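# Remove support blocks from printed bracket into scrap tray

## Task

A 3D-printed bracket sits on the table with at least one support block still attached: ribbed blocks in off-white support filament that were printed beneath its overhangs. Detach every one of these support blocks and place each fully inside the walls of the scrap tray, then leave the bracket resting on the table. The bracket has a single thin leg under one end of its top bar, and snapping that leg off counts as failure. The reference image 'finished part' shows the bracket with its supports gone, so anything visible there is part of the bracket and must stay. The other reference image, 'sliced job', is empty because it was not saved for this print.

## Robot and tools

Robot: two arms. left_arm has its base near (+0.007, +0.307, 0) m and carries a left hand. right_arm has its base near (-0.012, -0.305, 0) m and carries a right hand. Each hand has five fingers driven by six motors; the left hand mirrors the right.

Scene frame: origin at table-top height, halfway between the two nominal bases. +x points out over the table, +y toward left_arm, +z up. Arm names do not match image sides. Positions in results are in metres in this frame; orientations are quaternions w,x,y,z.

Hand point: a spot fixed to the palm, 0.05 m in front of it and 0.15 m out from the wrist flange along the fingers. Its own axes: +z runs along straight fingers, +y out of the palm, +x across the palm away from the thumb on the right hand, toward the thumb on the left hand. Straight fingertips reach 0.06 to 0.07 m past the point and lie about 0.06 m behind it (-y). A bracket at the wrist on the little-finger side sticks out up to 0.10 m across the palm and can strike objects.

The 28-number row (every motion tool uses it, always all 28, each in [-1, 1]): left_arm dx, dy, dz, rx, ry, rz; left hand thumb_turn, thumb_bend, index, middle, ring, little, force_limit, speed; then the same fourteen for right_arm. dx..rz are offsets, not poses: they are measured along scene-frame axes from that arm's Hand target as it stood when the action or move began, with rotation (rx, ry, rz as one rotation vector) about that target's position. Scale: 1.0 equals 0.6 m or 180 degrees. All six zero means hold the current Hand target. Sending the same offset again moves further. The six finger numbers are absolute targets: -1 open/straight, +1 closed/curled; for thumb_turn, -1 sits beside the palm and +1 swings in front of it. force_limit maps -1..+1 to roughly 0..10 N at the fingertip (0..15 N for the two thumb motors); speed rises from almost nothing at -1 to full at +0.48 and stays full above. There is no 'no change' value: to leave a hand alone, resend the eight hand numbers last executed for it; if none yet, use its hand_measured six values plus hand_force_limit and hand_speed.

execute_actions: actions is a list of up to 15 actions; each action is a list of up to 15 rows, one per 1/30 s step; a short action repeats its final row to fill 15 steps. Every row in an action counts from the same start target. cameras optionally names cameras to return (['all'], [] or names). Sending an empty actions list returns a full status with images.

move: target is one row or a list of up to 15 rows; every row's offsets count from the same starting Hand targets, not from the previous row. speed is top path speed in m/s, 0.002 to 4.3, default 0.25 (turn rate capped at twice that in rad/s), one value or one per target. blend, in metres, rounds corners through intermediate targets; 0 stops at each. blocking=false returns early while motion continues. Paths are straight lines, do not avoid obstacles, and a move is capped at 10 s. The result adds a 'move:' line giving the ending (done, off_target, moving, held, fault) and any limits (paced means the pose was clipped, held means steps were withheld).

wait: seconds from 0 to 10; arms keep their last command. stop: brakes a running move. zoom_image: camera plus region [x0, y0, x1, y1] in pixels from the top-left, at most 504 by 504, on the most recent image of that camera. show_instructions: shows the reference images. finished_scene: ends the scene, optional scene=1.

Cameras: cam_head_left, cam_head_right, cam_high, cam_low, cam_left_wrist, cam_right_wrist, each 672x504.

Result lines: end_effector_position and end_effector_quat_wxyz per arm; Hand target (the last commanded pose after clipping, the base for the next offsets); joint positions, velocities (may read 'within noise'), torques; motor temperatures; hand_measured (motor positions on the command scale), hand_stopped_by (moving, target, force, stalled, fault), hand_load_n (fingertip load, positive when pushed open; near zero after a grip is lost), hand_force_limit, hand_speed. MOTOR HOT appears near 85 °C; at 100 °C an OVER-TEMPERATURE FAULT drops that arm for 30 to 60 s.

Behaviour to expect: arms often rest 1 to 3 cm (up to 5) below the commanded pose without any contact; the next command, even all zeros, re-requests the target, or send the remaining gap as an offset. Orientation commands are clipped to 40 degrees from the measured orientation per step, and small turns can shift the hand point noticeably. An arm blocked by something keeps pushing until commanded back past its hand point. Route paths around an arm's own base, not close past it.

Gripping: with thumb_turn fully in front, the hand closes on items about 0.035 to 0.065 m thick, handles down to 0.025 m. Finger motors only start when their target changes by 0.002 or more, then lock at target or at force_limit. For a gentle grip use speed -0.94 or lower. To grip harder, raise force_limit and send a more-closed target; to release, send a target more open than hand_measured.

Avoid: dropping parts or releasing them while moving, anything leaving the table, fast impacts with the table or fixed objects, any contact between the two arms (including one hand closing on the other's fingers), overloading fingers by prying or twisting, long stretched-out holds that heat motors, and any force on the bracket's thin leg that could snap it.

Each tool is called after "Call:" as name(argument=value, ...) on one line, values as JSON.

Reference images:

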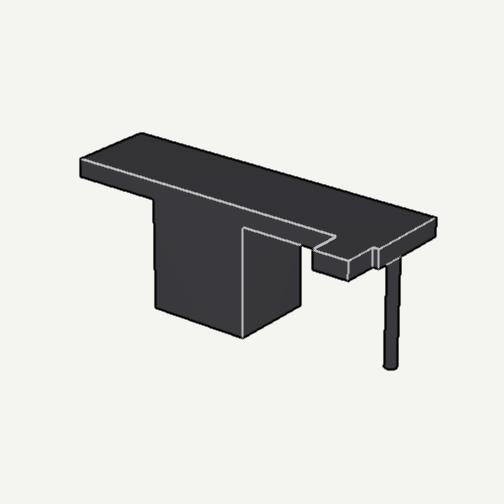

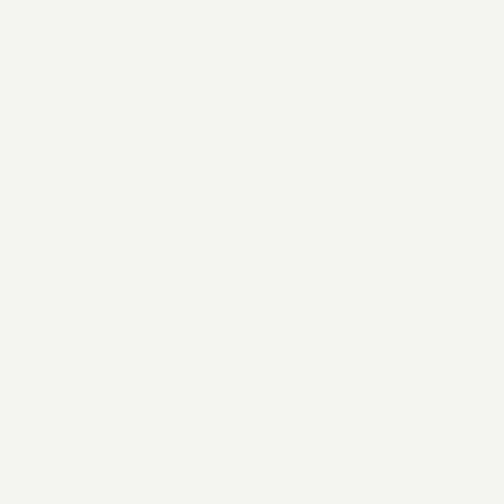

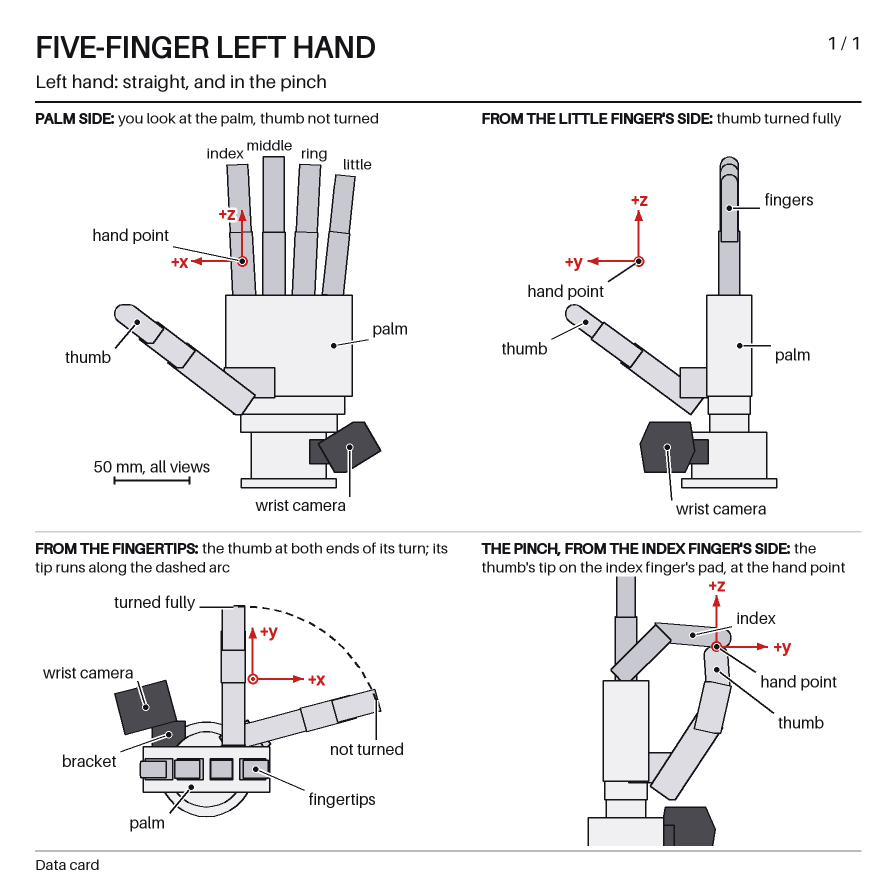

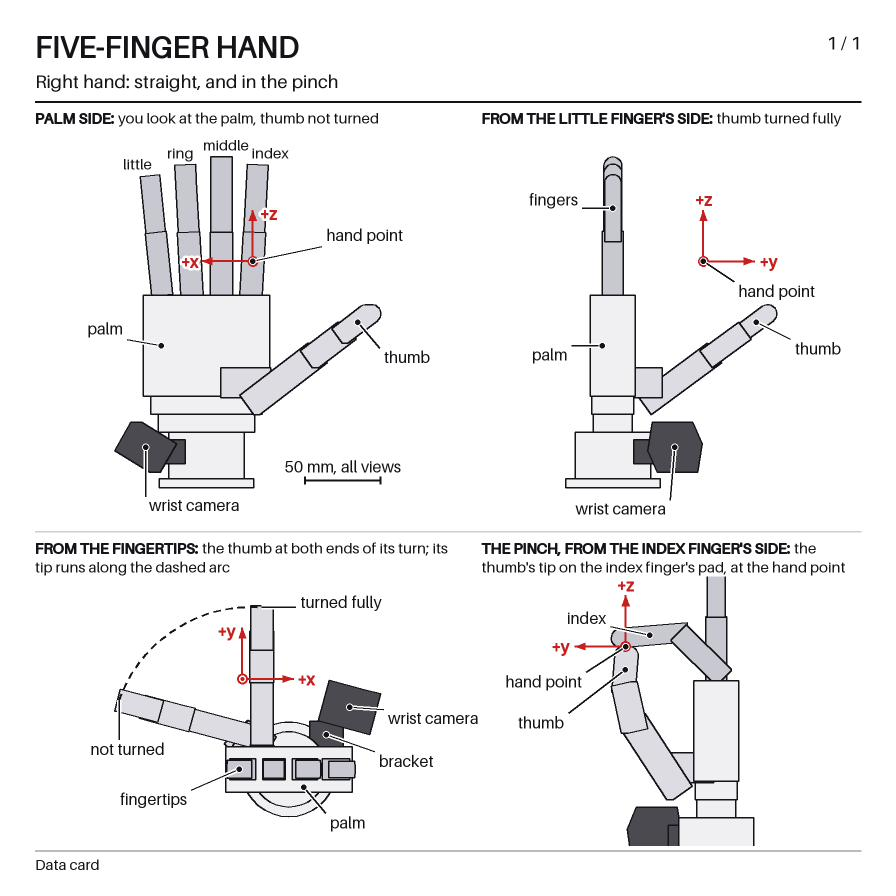

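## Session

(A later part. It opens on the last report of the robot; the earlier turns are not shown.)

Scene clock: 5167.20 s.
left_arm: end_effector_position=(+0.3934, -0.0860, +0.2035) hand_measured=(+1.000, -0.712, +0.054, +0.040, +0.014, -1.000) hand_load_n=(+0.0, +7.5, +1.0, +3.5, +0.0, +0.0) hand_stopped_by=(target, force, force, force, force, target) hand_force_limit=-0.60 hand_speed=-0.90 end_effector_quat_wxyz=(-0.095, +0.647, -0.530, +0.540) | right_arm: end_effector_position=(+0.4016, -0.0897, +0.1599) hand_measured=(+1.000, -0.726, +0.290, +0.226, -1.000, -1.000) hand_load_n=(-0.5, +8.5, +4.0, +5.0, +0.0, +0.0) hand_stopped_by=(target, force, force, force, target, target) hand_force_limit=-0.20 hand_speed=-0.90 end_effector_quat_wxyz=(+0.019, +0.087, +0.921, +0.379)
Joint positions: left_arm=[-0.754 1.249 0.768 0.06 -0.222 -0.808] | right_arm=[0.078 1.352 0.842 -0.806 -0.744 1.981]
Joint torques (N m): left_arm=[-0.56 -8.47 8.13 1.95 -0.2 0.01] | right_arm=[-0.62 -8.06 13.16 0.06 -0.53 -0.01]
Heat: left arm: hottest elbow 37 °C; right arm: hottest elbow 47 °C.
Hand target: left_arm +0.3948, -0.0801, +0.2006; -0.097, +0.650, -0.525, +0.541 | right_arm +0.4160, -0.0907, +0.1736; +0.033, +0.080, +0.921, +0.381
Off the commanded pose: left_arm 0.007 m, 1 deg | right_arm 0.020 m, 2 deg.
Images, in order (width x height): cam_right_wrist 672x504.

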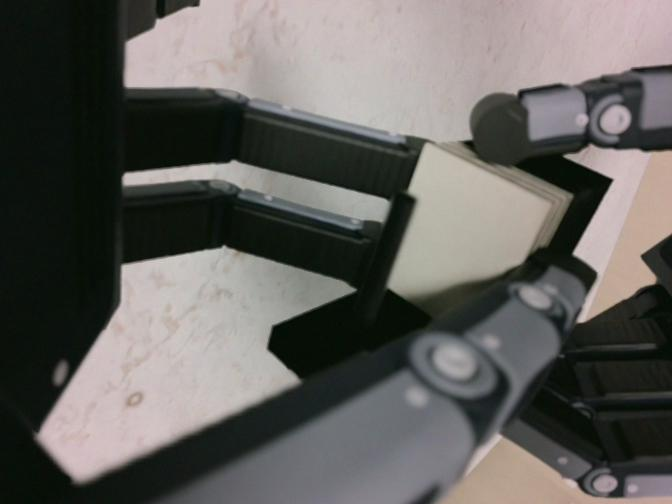

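Call:
execute_actions(actions=[[[0,0,0,0,0,0,1,-0.78,-0.02,-0.04,-0.06,-1,-0.6,-0.8,0,0,0,0,0,0,1,-0.1,0.55,0.55,-1,-1,-0.2,-0.9]]], cameras=["cam_right_wrist", "cam_left_wrist"])

Scene clock: 5194.90 s.
left_arm: end_effector_position=(+0.3936, -0.0858, +0.2035) hand_measured=(+1.000, -0.780, -0.020, -0.040, -0.060, -1.000) hand_load_n=(+0.0, +0.0, +0.0, +0.0, +0.0, +0.0) hand_stopped_by=(target, target, target, target, target, target) hand_force_limit=-0.60 hand_speed=-0.80 end_effector_quat_wxyz=(-0.095, +0.647, -0.530, +0.540) | right_arm: end_effector_position=(+0.4016, -0.0897, +0.1599) hand_measured=(+1.000, -0.726, +0.290, +0.226, -1.000, -1.000) hand_load_n=(-0.5, +9.0, +2.5, +4.5, +0.0, -0.5) hand_stopped_by=(target, force, force, force, target, target) hand_force_limit=-0.20 hand_speed=-0.90 end_effector_quat_wxyz=(+0.019, +0.087, +0.921, +0.379)
Joint positions: left_arm=[-0.753 1.249 0.768 0.06 -0.223 -0.808] | right_arm=[0.078 1.352 0.842 -0.806 -0.744 1.981]
Joint torques (N m): left_arm=[-0.56 -8.47 8.14 1.94 -0.19 0.01] | right_arm=[-0.62 -8.12 13.16 0.06 -0.53 -0.01]
Heat: left arm: hottest elbow 37 °C; right arm: hottest elbow 47 °C.
Hand target: left_arm +0.3948, -0.0801, +0.2006; -0.097, +0.650, -0.525, +0.541 | right_arm +0.4160, -0.0906, +0.1736; +0.033, +0.080, +0.921, +0.381
Off the commanded pose: left_arm 0.006 m, 1 deg | right_arm 0.020 m, 2 deg.
Images, in order (width x height): cam_left_wrist 672x504, cam_right_wrist 672x504.

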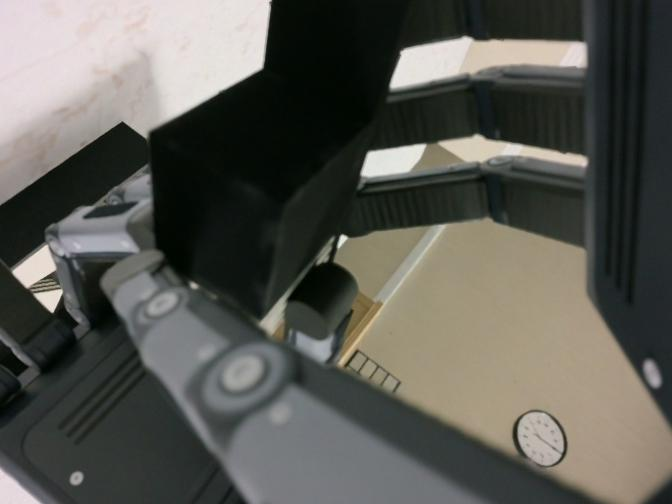

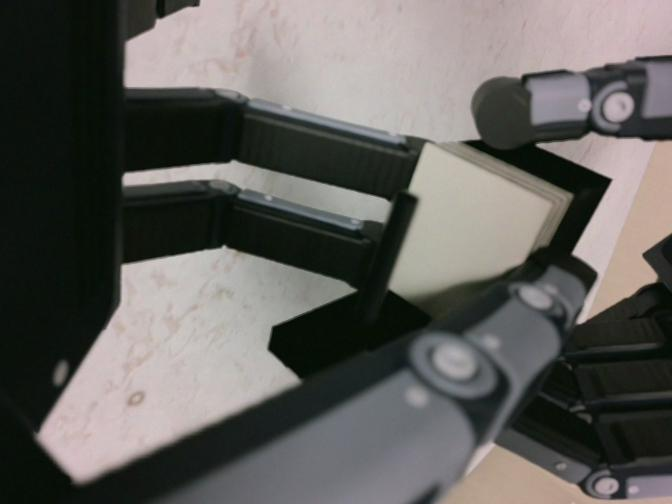

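Call:
execute_actions(actions=[[[0,0,0,0,0,0,1,-0.86,-0.1,-0.12,-0.12,-1,-0.6,-0.8,0,0,0,0,0,0,1,-0.1,0.55,0.55,-1,-1,-0.2,-0.9]]])

Call:
move(target=[0.002,0.018,0,0,0,0,1,-0.86,-0.1,-0.12,-0.12,-1,-0.6,-0.8,0,0,0,0,0,0,1,-0.1,0.55,0.55,-1,-1,-0.2,-0.9], speed=0.03, cameras=["cam_right_wrist", "cam_left_wrist"])

Scene clock: 5210.97 s.
left_arm: end_effector_position=(+0.3936, -0.0858, +0.2035) hand_measured=(+1.000, -0.860, -0.100, -0.120, -0.120, -1.000) hand_load_n=(+0.0, +0.0, +0.0, +0.0, +0.0, +0.0) hand_stopped_by=(target, target, target, target, target, target) hand_force_limit=-0.60 hand_speed=-0.80 end_effector_quat_wxyz=(-0.095, +0.647, -0.530, +0.540) | right_arm: end_effector_position=(+0.4016, -0.0897, +0.1599) hand_measured=(+1.000, -0.726, +0.290, +0.226, -1.000, -1.000) hand_load_n=(-0.5, +9.0, +3.0, +4.5, +0.0, +0.0) hand_stopped_by=(target, force, force, force, target, target) hand_force_limit=-0.20 hand_speed=-0.90 end_effector_quat_wxyz=(+0.019, +0.087, +0.921, +0.379)
Joint positions: left_arm=[-0.753 1.249 0.768 0.06 -0.223 -0.808] | right_arm=[0.078 1.352 0.842 -0.806 -0.744 1.981]
Joint torques (N m): left_arm=[-0.62 -8.41 8.14 1.95 -0.18 0.01] | right_arm=[-0.62 -8.12 13.15 0.06 -0.53 -0.01]
Heat: left arm: hottest elbow 37 °C; right arm: hottest elbow 47 °C.
Hand target: left_arm +0.3947, -0.0801, +0.2006; -0.097, +0.650, -0.525, +0.541 | right_arm +0.4160, -0.0906, +0.1736; +0.033, +0.080, +0.921, +0.381
Off the commanded pose: left_arm 0.006 m, 1 deg | right_arm 0.020 m, 2 deg.

Scene clock: 5211.83 s.
left_arm: end_effector_position=(+0.3961, -0.0755, +0.2037) hand_measured=(+1.000, -0.860, -0.100, -0.120, -0.120, -1.000) hand_load_n=(+0.0, -0.5, +0.0, +0.0, +0.0, +0.0) hand_stopped_by=(target, target, target, target, target, target) hand_force_limit=-0.60 hand_speed=-0.80 end_effector_quat_wxyz=(-0.094, +0.650, -0.526, +0.540) | right_arm: end_effector_position=(+0.4016, -0.0897, +0.1599) hand_measured=(+1.000, -0.726, +0.290, +0.226, -1.000, -1.000) hand_load_n=(-0.5, +9.0, +3.0, +5.0, +0.5, +0.0) hand_stopped_by=(target, force, force, force, target, target) hand_force_limit=-0.20 hand_speed=-0.90 end_effector_quat_wxyz=(+0.019, +0.087, +0.921, +0.379)
Joint positions: left_arm=[-0.73 1.234 0.755 0.06 -0.205 -0.808] | right_arm=[0.078 1.352 0.842 -0.806 -0.744 1.981]
Joint torques (N m): left_arm=[-0.5 -8.47 8.1 1.94 -0.03 0.11] | right_arm=[-0.67 -8.12 13.16 0.06 -0.53 -0.01]
Heat: left arm: hottest elbow 37 °C; right arm: hottest elbow 47 °C.
Hand target: left_arm +0.3960, -0.0694, +0.2007; -0.097, +0.650, -0.525, +0.541 | right_arm +0.4160, -0.0906, +0.1736; +0.033, +0.080, +0.921, +0.381
Off the commanded pose: left_arm 0.007 m, 0 deg | right_arm 0.020 m, 2 deg.
move: off_target (right_arm)
Images, in order (width x height): cam_left_wrist 672x504, cam_right_wrist 672x504.

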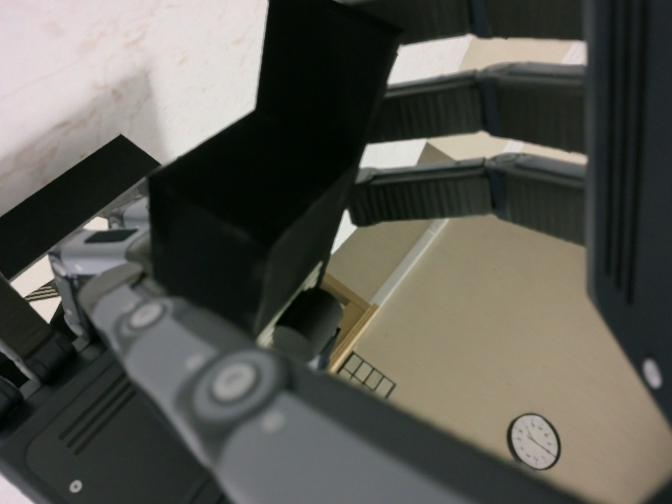

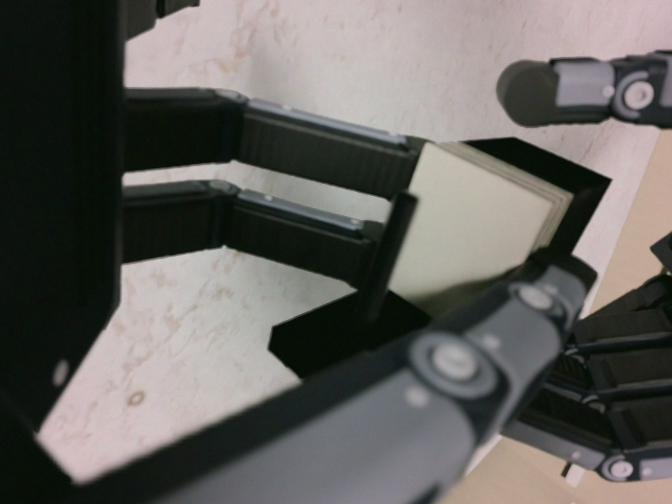

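Call:
execute_actions(actions=[[[0,0,0,0,0,0,1,-0.5,0.3,0.3,-0.12,-1,-0.75,-0.92,0,0,0,0,0,0,1,-0.1,0.55,0.55,-1,-1,-0.2,-0.9]]])

Call:
wait(seconds=4, cameras=["cam_right_wrist", "cam_left_wrist"])

Scene clock: 5225.97 s.
left_arm: end_effector_position=(+0.3962, -0.0752, +0.2035) hand_measured=(+1.000, -0.766, +0.092, +0.066, -0.120, -1.000) hand_load_n=(-1.0, +3.0, +2.5, +0.5, +0.0, +0.0) hand_stopped_by=(target, force, force, force, target, target) hand_force_limit=-0.75 hand_speed=-0.92 end_effector_quat_wxyz=(-0.094, +0.650, -0.526, +0.540) | right_arm: end_effector_position=(+0.4009, -0.0893, +0.1602) hand_measured=(+1.000, -0.726, +0.290, +0.226, -1.000, -1.000) hand_load_n=(-1.5, +9.0, +2.0, +5.0, +0.0, +0.0) hand_stopped_by=(target, force, force, force, target, target) hand_force_limit=-0.20 hand_speed=-0.90 end_effector_quat_wxyz=(+0.020, +0.083, +0.921, +0.379)
Joint positions: left_arm=[-0.729 1.234 0.754 0.06 -0.204 -0.808] | right_arm=[0.078 1.352 0.842 -0.808 -0.746 1.974]
Joint torques (N m): left_arm=[-0.62 -8.35 8.03 1.91 -0.07 0.11] | right_arm=[-0.67 -8.12 13.15 0.12 -0.49 0.07]
Heat: left arm: hottest elbow 36 °C; right arm: hottest elbow 47 °C.
Hand target: left_arm +0.3959, -0.0694, +0.2006; -0.097, +0.650, -0.525, +0.541 | right_arm +0.4160, -0.0906, +0.1736; +0.033, +0.080, +0.921, +0.381
Off the commanded pose: left_arm 0.006 m, 0 deg | right_arm 0.020 m, 2 deg.

Scene clock: 5229.97 s.
left_arm: end_effector_position=(+0.3962, -0.0752, +0.2035) hand_measured=(+1.000, -0.766, +0.092, +0.066, -0.120, -1.000) hand_load_n=(-0.5, +3.0, +3.0, +0.5, +0.0, +0.0) hand_stopped_by=(target, force, force, force, target, target) hand_force_limit=-0.75 hand_speed=-0.92 end_effector_quat_wxyz=(-0.094, +0.650, -0.526, +0.540) | right_arm: end_effector_position=(+0.4009, -0.0893, +0.1602) hand_measured=(+1.000, -0.726, +0.290, +0.226, -1.000, -1.000) hand_load_n=(-1.5, +9.0, +2.0, +5.0, +0.0, +0.0) hand_stopped_by=(target, force, force, force, target, target) hand_force_limit=-0.20 hand_speed=-0.90 end_effector_quat_wxyz=(+0.020, +0.083, +0.921, +0.379)
Joint positions: left_arm=[-0.729 1.234 0.754 0.06 -0.204 -0.808] | right_arm=[0.078 1.352 0.842 -0.808 -0.746 1.974]
Joint torques (N m): left_arm=[-0.56 -8.47 8.05 1.91 -0.07 0.11] | right_arm=[-0.67 -8.12 13.15 0.13 -0.49 0.07]
Heat: left arm: hottest elbow 35 °C; right arm: hottest elbow 47 °C.
Hand target: left_arm +0.3959, -0.0694, +0.2006; -0.097, +0.650, -0.525, +0.541 | right_arm +0.4160, -0.0906, +0.1736; +0.033, +0.080, +0.921, +0.381
Off the commanded pose: left_arm 0.006 m, 0 deg | right_arm 0.020 m, 2 deg.
wait: 4.00 s; at rest by 0.17 s
Images, in order (width x height): cam_left_wrist 672x504, cam_right_wrist 672x504.

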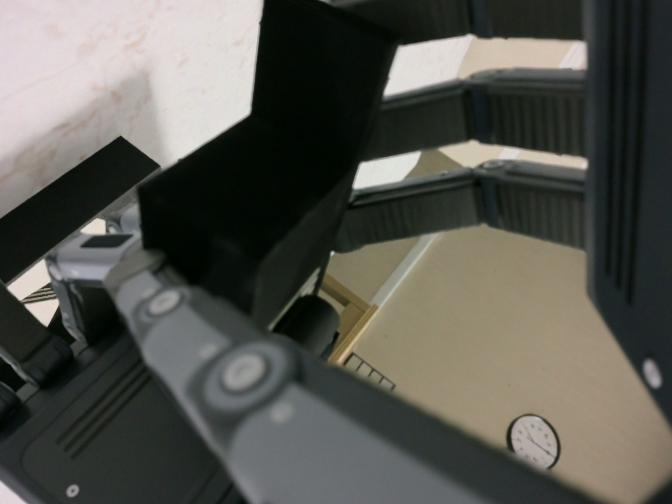

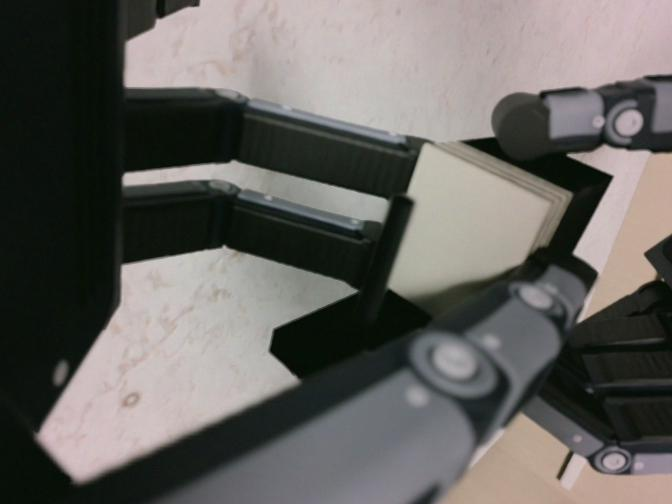

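Call:
execute_actions(actions=[[[0,0,0,0,0,0,1,-0.45,0.35,0.35,-0.12,-1,-0.3,-0.9,0,0,0,0,0,0,1,-0.1,0.55,0.55,-1,-1,-0.2,-0.9]]])

Call:
wait(seconds=2)

Call:
execute_actions(actions=[[[0,0,0,0,0,0,1,-0.4,0.4,0.4,-0.12,-1,0,-0.9,0,0,0,0,0,0,1,-0.1,0.55,0.55,-1,-1,-0.2,-0.9]]], cameras=["cam_right_wrist", "cam_left_wrist"])

Scene clock: 5237.57 s.
left_arm: end_effector_position=(+0.3962, -0.0752, +0.2035) hand_measured=(+1.000, -0.764, +0.100, +0.082, -0.120, -1.000) hand_load_n=(+1.0, +8.5, +2.5, +4.5, +0.0, +0.0) hand_stopped_by=(target, force, force, force, target, target) hand_force_limit=-0.30 hand_speed=-0.90 end_effector_quat_wxyz=(-0.094, +0.650, -0.526, +0.540) | right_arm: end_effector_position=(+0.4007, -0.0892, +0.1602) hand_measured=(+1.000, -0.726, +0.290, +0.226, -1.000, -1.000) hand_load_n=(-2.0, +9.0, +2.0, +5.0, +0.0, +0.0) hand_stopped_by=(target, force, force, force, target, target) hand_force_limit=-0.20 hand_speed=-0.90 end_effector_quat_wxyz=(+0.020, +0.082, +0.921, +0.379)
Joint positions: left_arm=[-0.729 1.234 0.754 0.06 -0.204 -0.808] | right_arm=[0.078 1.352 0.842 -0.808 -0.746 1.971]
Joint torques (N m): left_arm=[-0.62 -8.47 8.06 1.92 -0.07 0.11] | right_arm=[-0.62 -8.18 13.16 0.12 -0.49 0.1]
Heat: left arm: hottest elbow 35 °C; right arm: hottest elbow 47 °C.
Hand target: left_arm +0.3960, -0.0694, +0.2006; -0.097, +0.650, -0.525, +0.541 | right_arm +0.4160, -0.0906, +0.1736; +0.033, +0.080, +0.921, +0.381
Off the commanded pose: left_arm 0.006 m, 0 deg | right_arm 0.020 m, 1 deg.

Scene clock: 5239.57 s.
left_arm: end_effector_position=(+0.3962, -0.0752, +0.2035) hand_measured=(+1.000, -0.764, +0.100, +0.082, -0.120, -1.000) hand_load_n=(+1.0, +8.5, +2.5, +4.5, +0.0, +0.0) hand_stopped_by=(target, force, force, force, target, target) hand_force_limit=-0.30 hand_speed=-0.90 end_effector_quat_wxyz=(-0.094, +0.650, -0.526, +0.540) | right_arm: end_effector_position=(+0.4007, -0.0892, +0.1602) hand_measured=(+1.000, -0.726, +0.290, +0.226, -1.000, -1.000) hand_load_n=(-1.5, +8.5, +2.0, +5.0, +0.0, +0.0) hand_stopped_by=(target, force, force, force, target, target) hand_force_limit=-0.20 hand_speed=-0.90 end_effector_quat_wxyz=(+0.020, +0.082, +0.921, +0.379)
Joint positions: left_arm=[-0.729 1.234 0.754 0.06 -0.204 -0.808] | right_arm=[0.078 1.352 0.842 -0.808 -0.746 1.971]
Joint torques (N m): left_arm=[-0.62 -8.41 8.06 1.94 -0.07 0.11] | right_arm=[-0.67 -8.12 13.16 0.12 -0.49 0.1]
Heat: left arm: hottest elbow 35 °C; right arm: hottest elbow 47 °C.
Hand target: left_arm +0.3960, -0.0694, +0.2006; -0.097, +0.650, -0.525, +0.541 | right_arm +0.4160, -0.0906, +0.1736; +0.033, +0.080, +0.921, +0.381
Off the commanded pose: left_arm 0.006 m, 0 deg | right_arm 0.020 m, 1 deg.
wait: 2.00 s; at rest by 0.17 s

Scene clock: 5240.27 s.
left_arm: end_effector_position=(+0.3962, -0.0752, +0.2035) hand_measured=(+1.000, -0.766, +0.116, +0.090, -0.120, -1.000) hand_load_n=(+1.0, +12.5, +5.5, +4.5, +0.0, +0.0) hand_stopped_by=(target, force, force, force, target, target) hand_force_limit=0.00 hand_speed=-0.90 end_effector_quat_wxyz=(-0.094, +0.650, -0.526, +0.540) | right_arm: end_effector_position=(+0.4005, -0.0891, +0.1603) hand_measured=(+1.000, -0.726, +0.290, +0.226, -1.000, -1.000) hand_load_n=(-2.5, +9.0, +1.0, +5.5, +0.0, +0.0) hand_stopped_by=(target, force, force, force, target, target) hand_force_limit=-0.20 hand_speed=-0.90 end_effector_quat_wxyz=(+0.021, +0.080, +0.922, +0.379)
Joint positions: left_arm=[-0.729 1.234 0.754 0.06 -0.204 -0.808] | right_arm=[0.078 1.352 0.842 -0.808 -0.746 1.967]
Joint torques (N m): left_arm=[-0.5 -8.41 8.05 1.92 -0.07 0.11] | right_arm=[-0.62 -8.12 13.16 0.12 -0.49 0.13]
Heat: left arm: hottest elbow 35 °C; right arm: hottest elbow 47 °C.
Hand target: left_arm +0.3960, -0.0694, +0.2006; -0.097, +0.650, -0.525, +0.541 | right_arm +0.4160, -0.0906, +0.1736; +0.033, +0.080, +0.921, +0.381
Off the commanded pose: left_arm 0.006 m, 0 deg | right_arm 0.020 m, 1 deg.
Images, in order (width x height): cam_left_wrist 672x504, cam_right_wrist 672x504.

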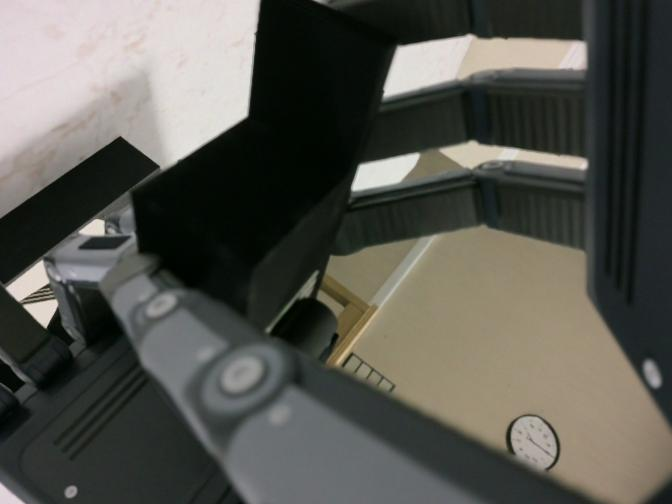

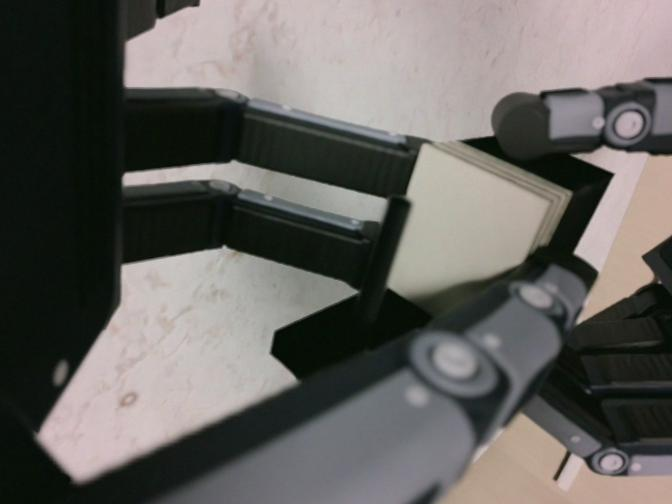

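Call:
execute_actions(actions=[[[0,0,0,0,0,0,1,-0.4,0.4,0.4,-0.12,-1,0,-0.9,0,0,0,0,0,0,1,-0.05,0.62,0.6,-1,-1,0.15,-0.9]]], cameras=["cam_right_wrist"])

Call:
zoom_image(camera="cam_right_wrist", region=[330, 90, 610, 330])

Scene clock: 5253.73 s.
left_arm: end_effector_position=(+0.3961, -0.0754, +0.2037) hand_measured=(+1.000, -0.766, +0.116, +0.090, -0.120, -1.000) hand_load_n=(-1.0, +12.5, +5.0, +5.5, +0.0, +0.0) hand_stopped_by=(target, force, force, force, target, target) hand_force_limit=0.00 hand_speed=-0.90 end_effector_quat_wxyz=(-0.093, +0.650, -0.526, +0.541) | right_arm: end_effector_position=(+0.4005, -0.0890, +0.1604) hand_measured=(+1.000, -0.728, +0.314, +0.234, -1.000, -1.000) hand_load_n=(-3.5, +14.0, +8.0, +5.0, +0.0, +0.0) hand_stopped_by=(target, force, force, force, target, target) hand_force_limit=0.15 hand_speed=-0.90 end_effector_quat_wxyz=(+0.021, +0.080, +0.921, +0.380)
Joint positions: left_arm=[-0.729 1.234 0.754 0.061 -0.203 -0.808] | right_arm=[0.078 1.352 0.842 -0.808 -0.746 1.967]
Joint torques (N m): left_arm=[-0.62 -8.47 8.05 1.89 -0.1 0.11] | right_arm=[-0.62 -8.12 13.16 0.12 -0.47 0.13]
Heat: left arm: hottest elbow 35 °C; right arm: hottest elbow 47 °C.
Hand target: left_arm +0.3959, -0.0694, +0.2006; -0.097, +0.650, -0.525, +0.541 | right_arm +0.4160, -0.0906, +0.1736; +0.033, +0.080, +0.921, +0.381
Off the commanded pose: left_arm 0.007 m, 0 deg | right_arm 0.020 m, 1 deg.
Images, in order (width x height): cam_right_wrist 672x504.

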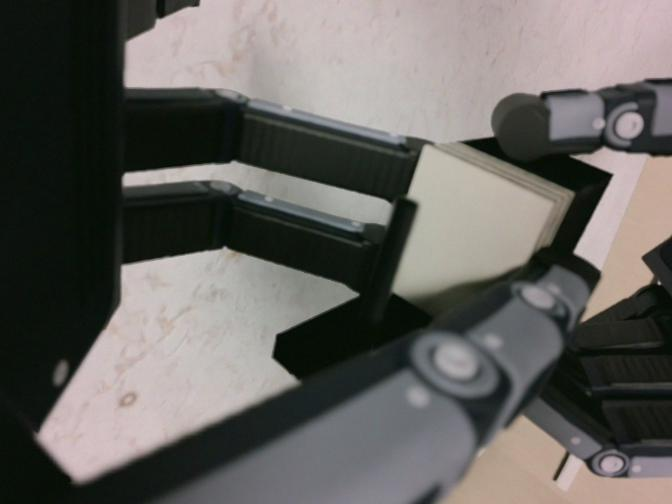

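Scaled by 1.800 from the camera's 672x504 image, which has a finer 960x720 frame.

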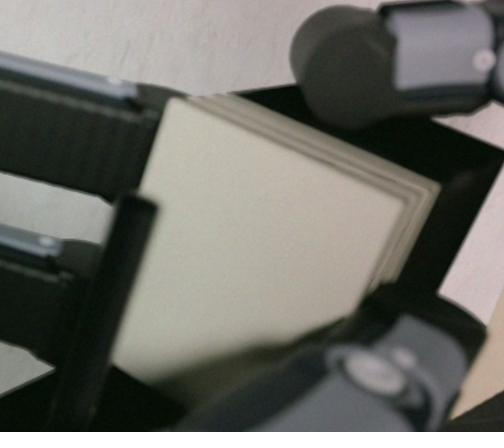

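Call:
move(target=[0,0,-0.01,0,0,0,1,-0.4,0.4,0.4,-0.12,-1,0,-0.9,-0.018,0,0.012,0,0,0,1,-0.05,0.62,0.6,-1,-1,0.15,-0.9], speed=0.02, cameras=["cam_right_wrist"])

Scene clock: 5266.67 s.
left_arm: end_effector_position=(+0.3958, -0.0773, +0.2071) hand_measured=(+1.000, -0.766, +0.116, +0.090, -0.120, -1.000) hand_load_n=(+0.0, +13.0, +5.0, +5.0, +0.0, +0.0) hand_stopped_by=(target, force, force, force, target, target) hand_force_limit=0.00 hand_speed=-0.90 end_effector_quat_wxyz=(-0.090, +0.646, -0.524, +0.548) | right_arm: end_effector_position=(+0.3979, -0.0904, +0.1646) hand_measured=(+1.000, -0.728, +0.314, +0.234, -1.000, -1.000) hand_load_n=(-4.0, +13.5, +7.0, +5.5, +0.0, +0.0) hand_stopped_by=(target, force, force, force, target, target) hand_force_limit=0.15 hand_speed=-0.90 end_effector_quat_wxyz=(+0.023, +0.080, +0.923, +0.376)
Joint positions: left_arm=[-0.729 1.233 0.75 0.081 -0.195 -0.808] | right_arm=[0.078 1.335 0.842 -0.823 -0.737 1.967]
Joint torques (N m): left_arm=[-0.56 -7.65 7.57 1.85 -0.41 0.11] | right_arm=[-0.32 -9.64 11.9 -0.03 -0.76 0.18]
Heat: left arm: hottest elbow 35 °C; right arm: hottest elbow 47 °C.
Hand target: left_arm +0.3960, -0.0694, +0.1947; -0.097, +0.650, -0.525, +0.541 | right_arm +0.4051, -0.0907, +0.1808; +0.033, +0.080, +0.921, +0.381
Off the commanded pose: left_arm 0.015 m, 1 deg | right_arm 0.018 m, 1 deg.
move: off_target (left_arm, right_arm)
Images, in order (width x height): cam_right_wrist 672x504.

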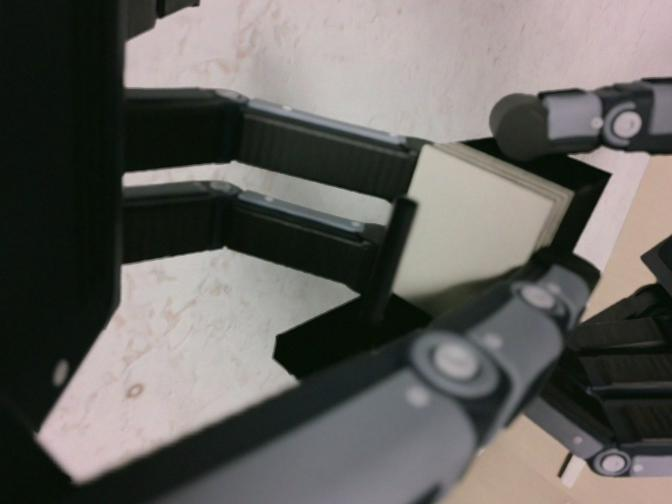

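Call:
move(target=[0,0,-0.02,0,0,0,1,-0.4,0.4,0.4,-0.12,-1,0,-0.9,0,0,0.015,0,0,0,1,-0.05,0.62,0.6,-1,-1,0.15,-0.9], speed=0.02, cameras=["cam_right_wrist"])

Scene clock: 5277.77 s.
left_arm: end_effector_position=(+0.3935, -0.0779, +0.2055) hand_measured=(+1.000, -0.766, +0.116, +0.090, -0.120, -1.000) hand_load_n=(+1.5, +13.0, +5.0, +4.0, -0.5, +0.0) hand_stopped_by=(target, force, force, force, target, target) hand_force_limit=0.00 hand_speed=-0.90 end_effector_quat_wxyz=(-0.084, +0.643, -0.520, +0.556) | right_arm: end_effector_position=(+0.3949, -0.0919, +0.1639) hand_measured=(+1.000, -0.728, +0.314, +0.234, -1.000, -1.000) hand_load_n=(-5.0, +13.5, +6.0, +7.5, +0.0, +0.5) hand_stopped_by=(target, force, force, force, target, target) hand_force_limit=0.15 hand_speed=-0.90 end_effector_quat_wxyz=(+0.017, +0.086, +0.925, +0.371)
Joint positions: left_arm=[-0.729 1.233 0.731 0.119 -0.187 -0.815] | right_arm=[0.078 1.328 0.842 -0.843 -0.729 1.972]
Joint torques (N m): left_arm=[-0.62 -6.24 7.43 1.88 -0.72 0.17] | right_arm=[-0.38 -10.11 13.19 -0.31 -1.05 0.13]
Heat: left arm: hottest elbow 35 °C; right arm: hottest elbow 46 °C.
Hand target: left_arm +0.3960, -0.0693, +0.1826; -0.097, +0.650, -0.525, +0.541 | right_arm +0.4051, -0.0906, +0.1898; +0.033, +0.080, +0.921, +0.381
Off the commanded pose: left_arm 0.024 m, 2 deg | right_arm 0.028 m, 2 deg.
move: off_target (left_arm, right_arm)
Images, in order (width x height): cam_right_wrist 672x504.

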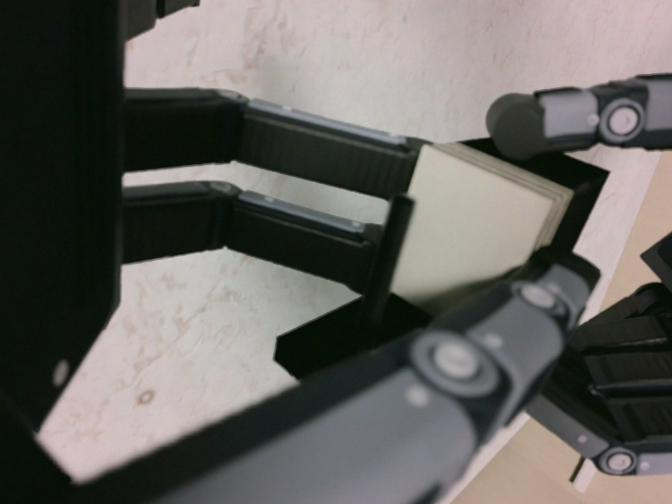

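Call:
move(target=[0,0,-0.0167,0,0,0,1,-0.4,0.4,0.4,-0.12,-1,0,-0.9,0,0,0.0167,0,0,0,1,-0.05,0.62,0.6,-1,-1,0.15,-0.9], speed=0.02, cameras=["cam_right_wrist", "cam_left_wrist"])

Scene clock: 5283.13 s.
left_arm: end_effector_position=(+0.3939, -0.0731, +0.1809) hand_measured=(+1.000, -0.766, +0.116, +0.090, -0.120, -1.000) hand_load_n=(-0.5, +13.5, +4.0, +4.5, +0.0, +0.0) hand_stopped_by=(target, force, force, force, target, target) hand_force_limit=0.00 hand_speed=-0.90 end_effector_quat_wxyz=(-0.092, +0.649, -0.523, +0.544) | right_arm: end_effector_position=(+0.3923, -0.0916, +0.1825) hand_measured=(+1.000, -0.728, +0.314, +0.234, -1.000, -1.000) hand_load_n=(-1.0, +13.5, +5.5, +4.5, +0.0, +0.0) hand_stopped_by=(target, force, force, force, target, target) hand_force_limit=0.15 hand_speed=-0.90 end_effector_quat_wxyz=(+0.019, +0.086, +0.922, +0.378)
Joint positions: left_arm=[-0.728 1.263 0.703 0.148 -0.201 -0.812] | right_arm=[0.076 1.296 0.859 -0.884 -0.742 1.975]
Joint torques (N m): left_arm=[-0.62 -7.36 8.14 2.07 -0.16 0.14] | right_arm=[-0.26 -8.18 13.6 0.02 -0.56 0.1]
Heat: left arm: hottest elbow 35 °C; right arm: hottest elbow 46 °C.
Hand target: left_arm +0.3960, -0.0694, +0.1728; -0.097, +0.650, -0.525, +0.541 | right_arm +0.4052, -0.0906, +0.2000; +0.033, +0.080, +0.921, +0.381
Off the commanded pose: left_arm 0.009 m, 1 deg | right_arm 0.022 m, 2 deg.
move: off_target (right_arm)
Images, in order (width x height): cam_left_wrist 672x504, cam_right_wrist 672x504.

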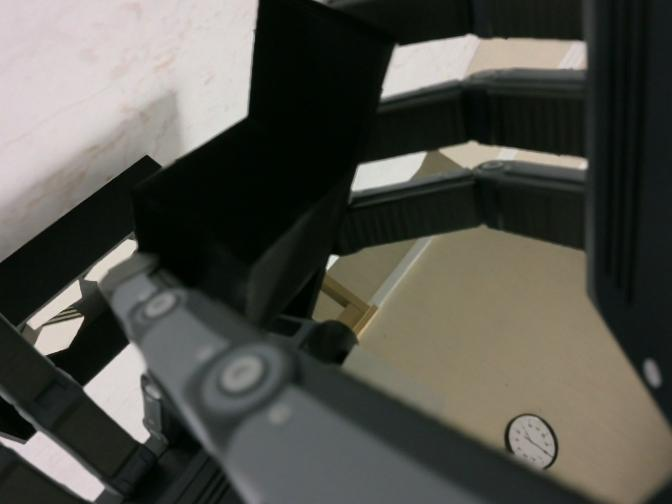

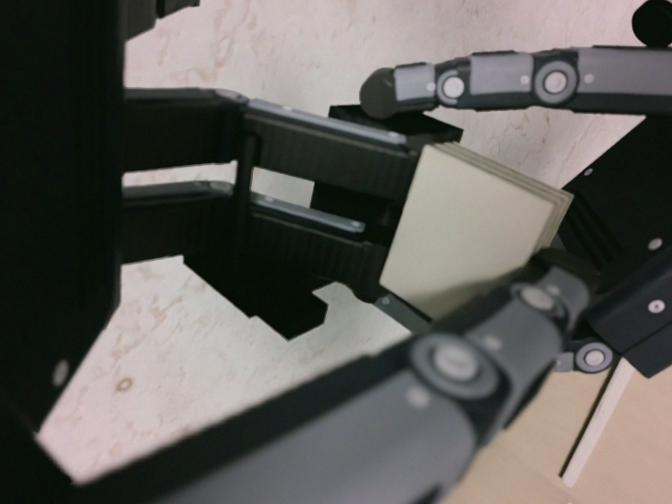

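Call:
zoom_image(camera="cam_right_wrist", region=[120, 80, 480, 350])

Call:
zoom_image(camera="cam_head_left", region=[270, 170, 370, 270])

Call:
wait(seconds=0, cameras=["cam_head_left", "cam_head_right", "cam_low", "cam_high"])

Scaled by 1.400 from the camera's 672x504 image, which has a finer 960x720 frame.

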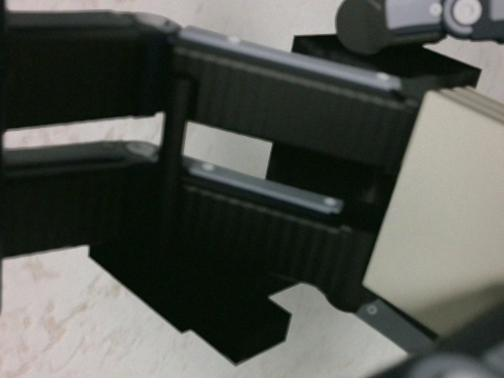

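This scene's latest camera images include none from cam_head_left. They are from: cam_left_wrist, cam_right_wrist. cam_head_left's image comes with the result of a call that names it in "cameras".

Scene clock: 5288.67 s.
left_arm: end_effector_position=(+0.3939, -0.0731, +0.1809) hand_measured=(+1.000, -0.766, +0.116, +0.090, -0.120, -1.000) hand_load_n=(-0.5, +13.5, +4.0, +4.5, +0.0, +0.0) hand_stopped_by=(target, force, force, force, target, target) hand_force_limit=0.00 hand_speed=-0.90 end_effector_quat_wxyz=(-0.092, +0.649, -0.524, +0.544) | right_arm: end_effector_position=(+0.3923, -0.0916, +0.1825) hand_measured=(+1.000, -0.728, +0.314, +0.234, -1.000, -1.000) hand_load_n=(-1.0, +13.5, +5.5, +5.0, +0.0, +0.0) hand_stopped_by=(target, force, force, force, target, target) hand_force_limit=0.15 hand_speed=-0.90 end_effector_quat_wxyz=(+0.019, +0.086, +0.922, +0.378)
Joint positions: left_arm=[-0.728 1.263 0.703 0.148 -0.201 -0.811] | right_arm=[0.076 1.296 0.859 -0.884 -0.742 1.975]
Joint torques (N m): left_arm=[-0.73 -7.18 8.13 2.09 -0.17 0.14] | right_arm=[-0.26 -8.18 13.6 0.05 -0.57 0.1]
Heat: left arm: hottest elbow 35 °C; right arm: hottest elbow 47 °C.
Hand target: left_arm +0.3960, -0.0694, +0.1727; -0.097, +0.650, -0.525, +0.541 | right_arm +0.4051, -0.0906, +0.2000; +0.033, +0.080, +0.921, +0.381
Off the commanded pose: left_arm 0.009 m, 1 deg | right_arm 0.022 m, 2 deg.
Images, in order (width x height): cam_head_left 672x504, cam_head_right 672x504, cam_high 672x504, cam_low 672x504.

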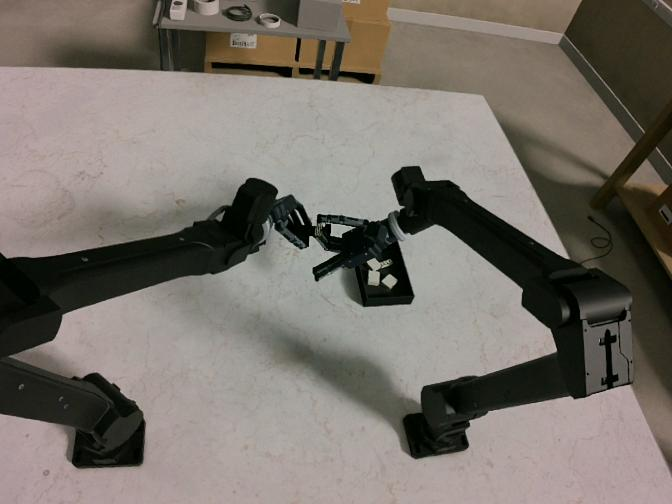

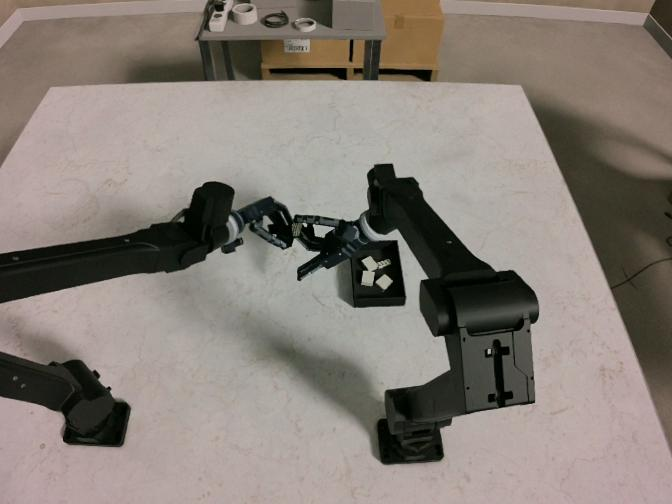

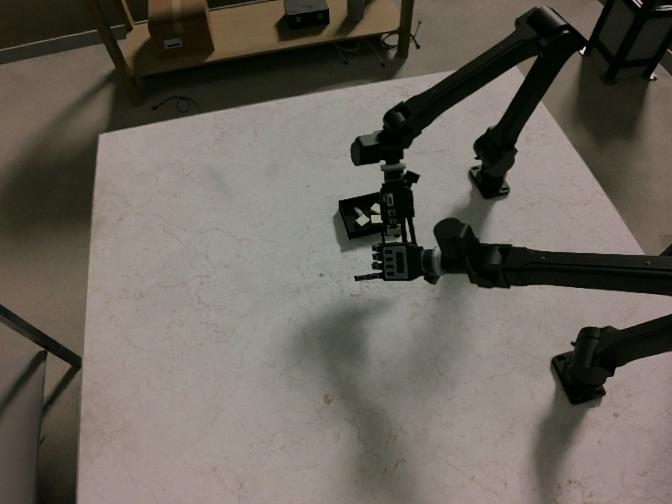

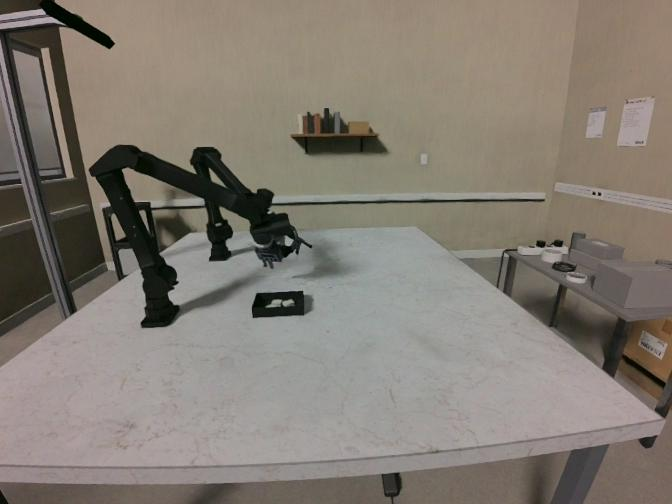

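Call:
move(target=[0,0,0.01,0,0,0,1,-0.4,0.4,0.4,-0.12,-1,0,-0.9,-0.012,0,-0.04,0,0,0,1,-0.05,0.62,0.6,-1,-1,0.15,-0.9], speed=0.03, cameras=["cam_right_wrist"])

Call:
zoom_image(camera="cam_right_wrist", region=[120, 80, 480, 350])

Scene clock: 5315.40 s.
left_arm: end_effector_position=(+0.3950, -0.0720, +0.1809) hand_measured=(+1.000, -0.766, +0.116, +0.090, -0.120, -1.000) hand_load_n=(+1.0, +13.0, +5.0, +4.0, +0.0, +0.0) hand_stopped_by=(target, force, force, force, target, target) hand_force_limit=0.00 hand_speed=-0.90 end_effector_quat_wxyz=(-0.094, +0.650, -0.522, +0.544) | right_arm: end_effector_position=(+0.3958, -0.0908, +0.1825) hand_measured=(+1.000, -0.728, +0.314, +0.234, -1.000, -1.000) hand_load_n=(-1.0, +13.5, +5.5, +5.0, +0.0, +0.0) hand_stopped_by=(target, force, force, force, target, target) hand_force_limit=0.15 hand_speed=-0.90 end_effector_quat_wxyz=(+0.033, +0.079, +0.920, +0.382)
Joint positions: left_arm=[-0.726 1.263 0.703 0.148 -0.205 -0.811] | right_arm=[0.076 1.296 0.848 -0.84 -0.745 1.975]
Joint torques (N m): left_arm=[-0.79 -7.88 8.91 1.4 -0.02 0.14] | right_arm=[-0.03 -7.12 9.31 1.33 -0.44 0.12]
Heat: left arm: hottest elbow 35 °C; right arm: hottest elbow 47 °C.
Hand target: left_arm +0.3960, -0.0694, +0.1787; -0.097, +0.650, -0.525, +0.541 | right_arm +0.3980, -0.0906, +0.1760; +0.033, +0.080, +0.921, +0.381
Off the commanded pose: left_arm 0.003 m, 1 deg | right_arm 0.007 m, 0 deg.
move: done
Images, in order (width x height): cam_right_wrist 672x504.

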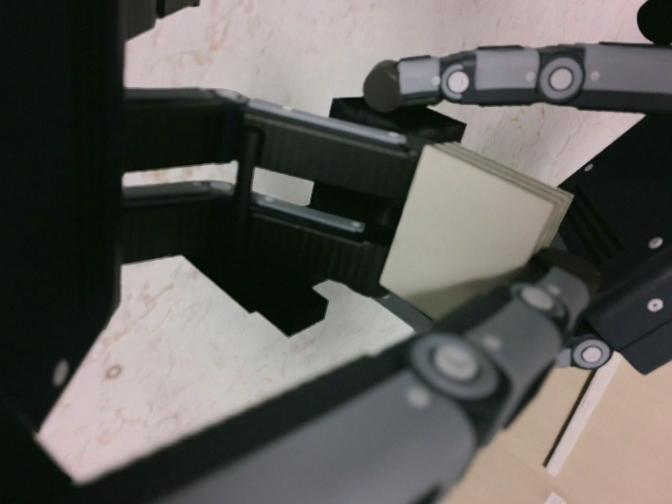

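Scaled by 1.400 from the camera's 672x504 image, which has a finer 960x720 frame.

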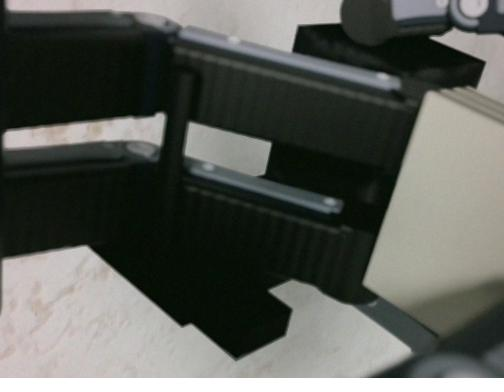

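Call:
move(target=[0,0,0.0,0,0,0,1,-0.4,0.4,0.4,-0.12,-1,0,-0.9,0,0,-0.013,0,0,0,1,-0.05,0.62,0.6,-1,-1,0.15,-0.9], speed=0.02, cameras=["cam_right_wrist"])

Call:
zoom_image(camera="cam_right_wrist", region=[120, 80, 480, 350])

Scene clock: 5327.00 s.
left_arm: end_effector_position=(+0.3952, -0.0719, +0.1808) hand_measured=(+1.000, -0.766, +0.116, +0.090, -0.120, -1.000) hand_load_n=(+0.5, +13.5, +5.0, +4.0, +0.0, +0.0) hand_stopped_by=(target, force, force, force, target, target) hand_force_limit=0.00 hand_speed=-0.90 end_effector_quat_wxyz=(-0.094, +0.650, -0.522, +0.544) | right_arm: end_effector_position=(+0.3959, -0.0908, +0.1758) hand_measured=(+1.000, -0.728, +0.314, +0.234, -1.000, -1.000) hand_load_n=(-1.0, +13.5, +5.5, +5.0, +0.0, +0.0) hand_stopped_by=(target, force, force, force, target, target) hand_force_limit=0.15 hand_speed=-0.90 end_effector_quat_wxyz=(+0.034, +0.079, +0.920, +0.382)
Joint positions: left_arm=[-0.726 1.263 0.703 0.148 -0.205 -0.811] | right_arm=[0.076 1.304 0.835 -0.816 -0.745 1.975]
Joint torques (N m): left_arm=[-0.79 -7.88 8.87 1.4 -0.01 0.14] | right_arm=[-0.03 -6.95 9.21 1.29 -0.43 0.12]
Heat: left arm: hottest elbow 35 °C; right arm: hottest elbow 45 °C.
Hand target: left_arm +0.3960, -0.0694, +0.1787; -0.097, +0.650, -0.525, +0.541 | right_arm +0.3979, -0.0906, +0.1681; +0.033, +0.080, +0.921, +0.381
Off the commanded pose: left_arm 0.003 m, 1 deg | right_arm 0.008 m, 0 deg.
move: done
Images, in order (width x height): cam_right_wrist 672x504.

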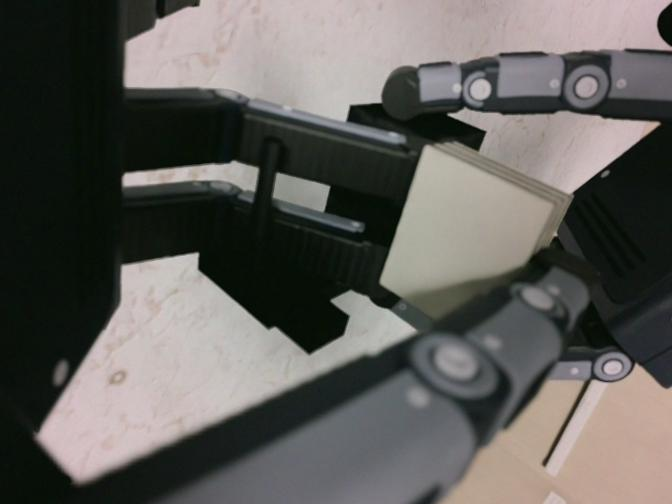

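Scaled by 1.400 from the camera's 672x504 image, which has a finer 960x720 frame.

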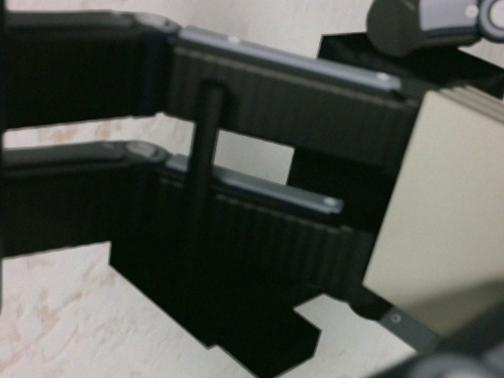

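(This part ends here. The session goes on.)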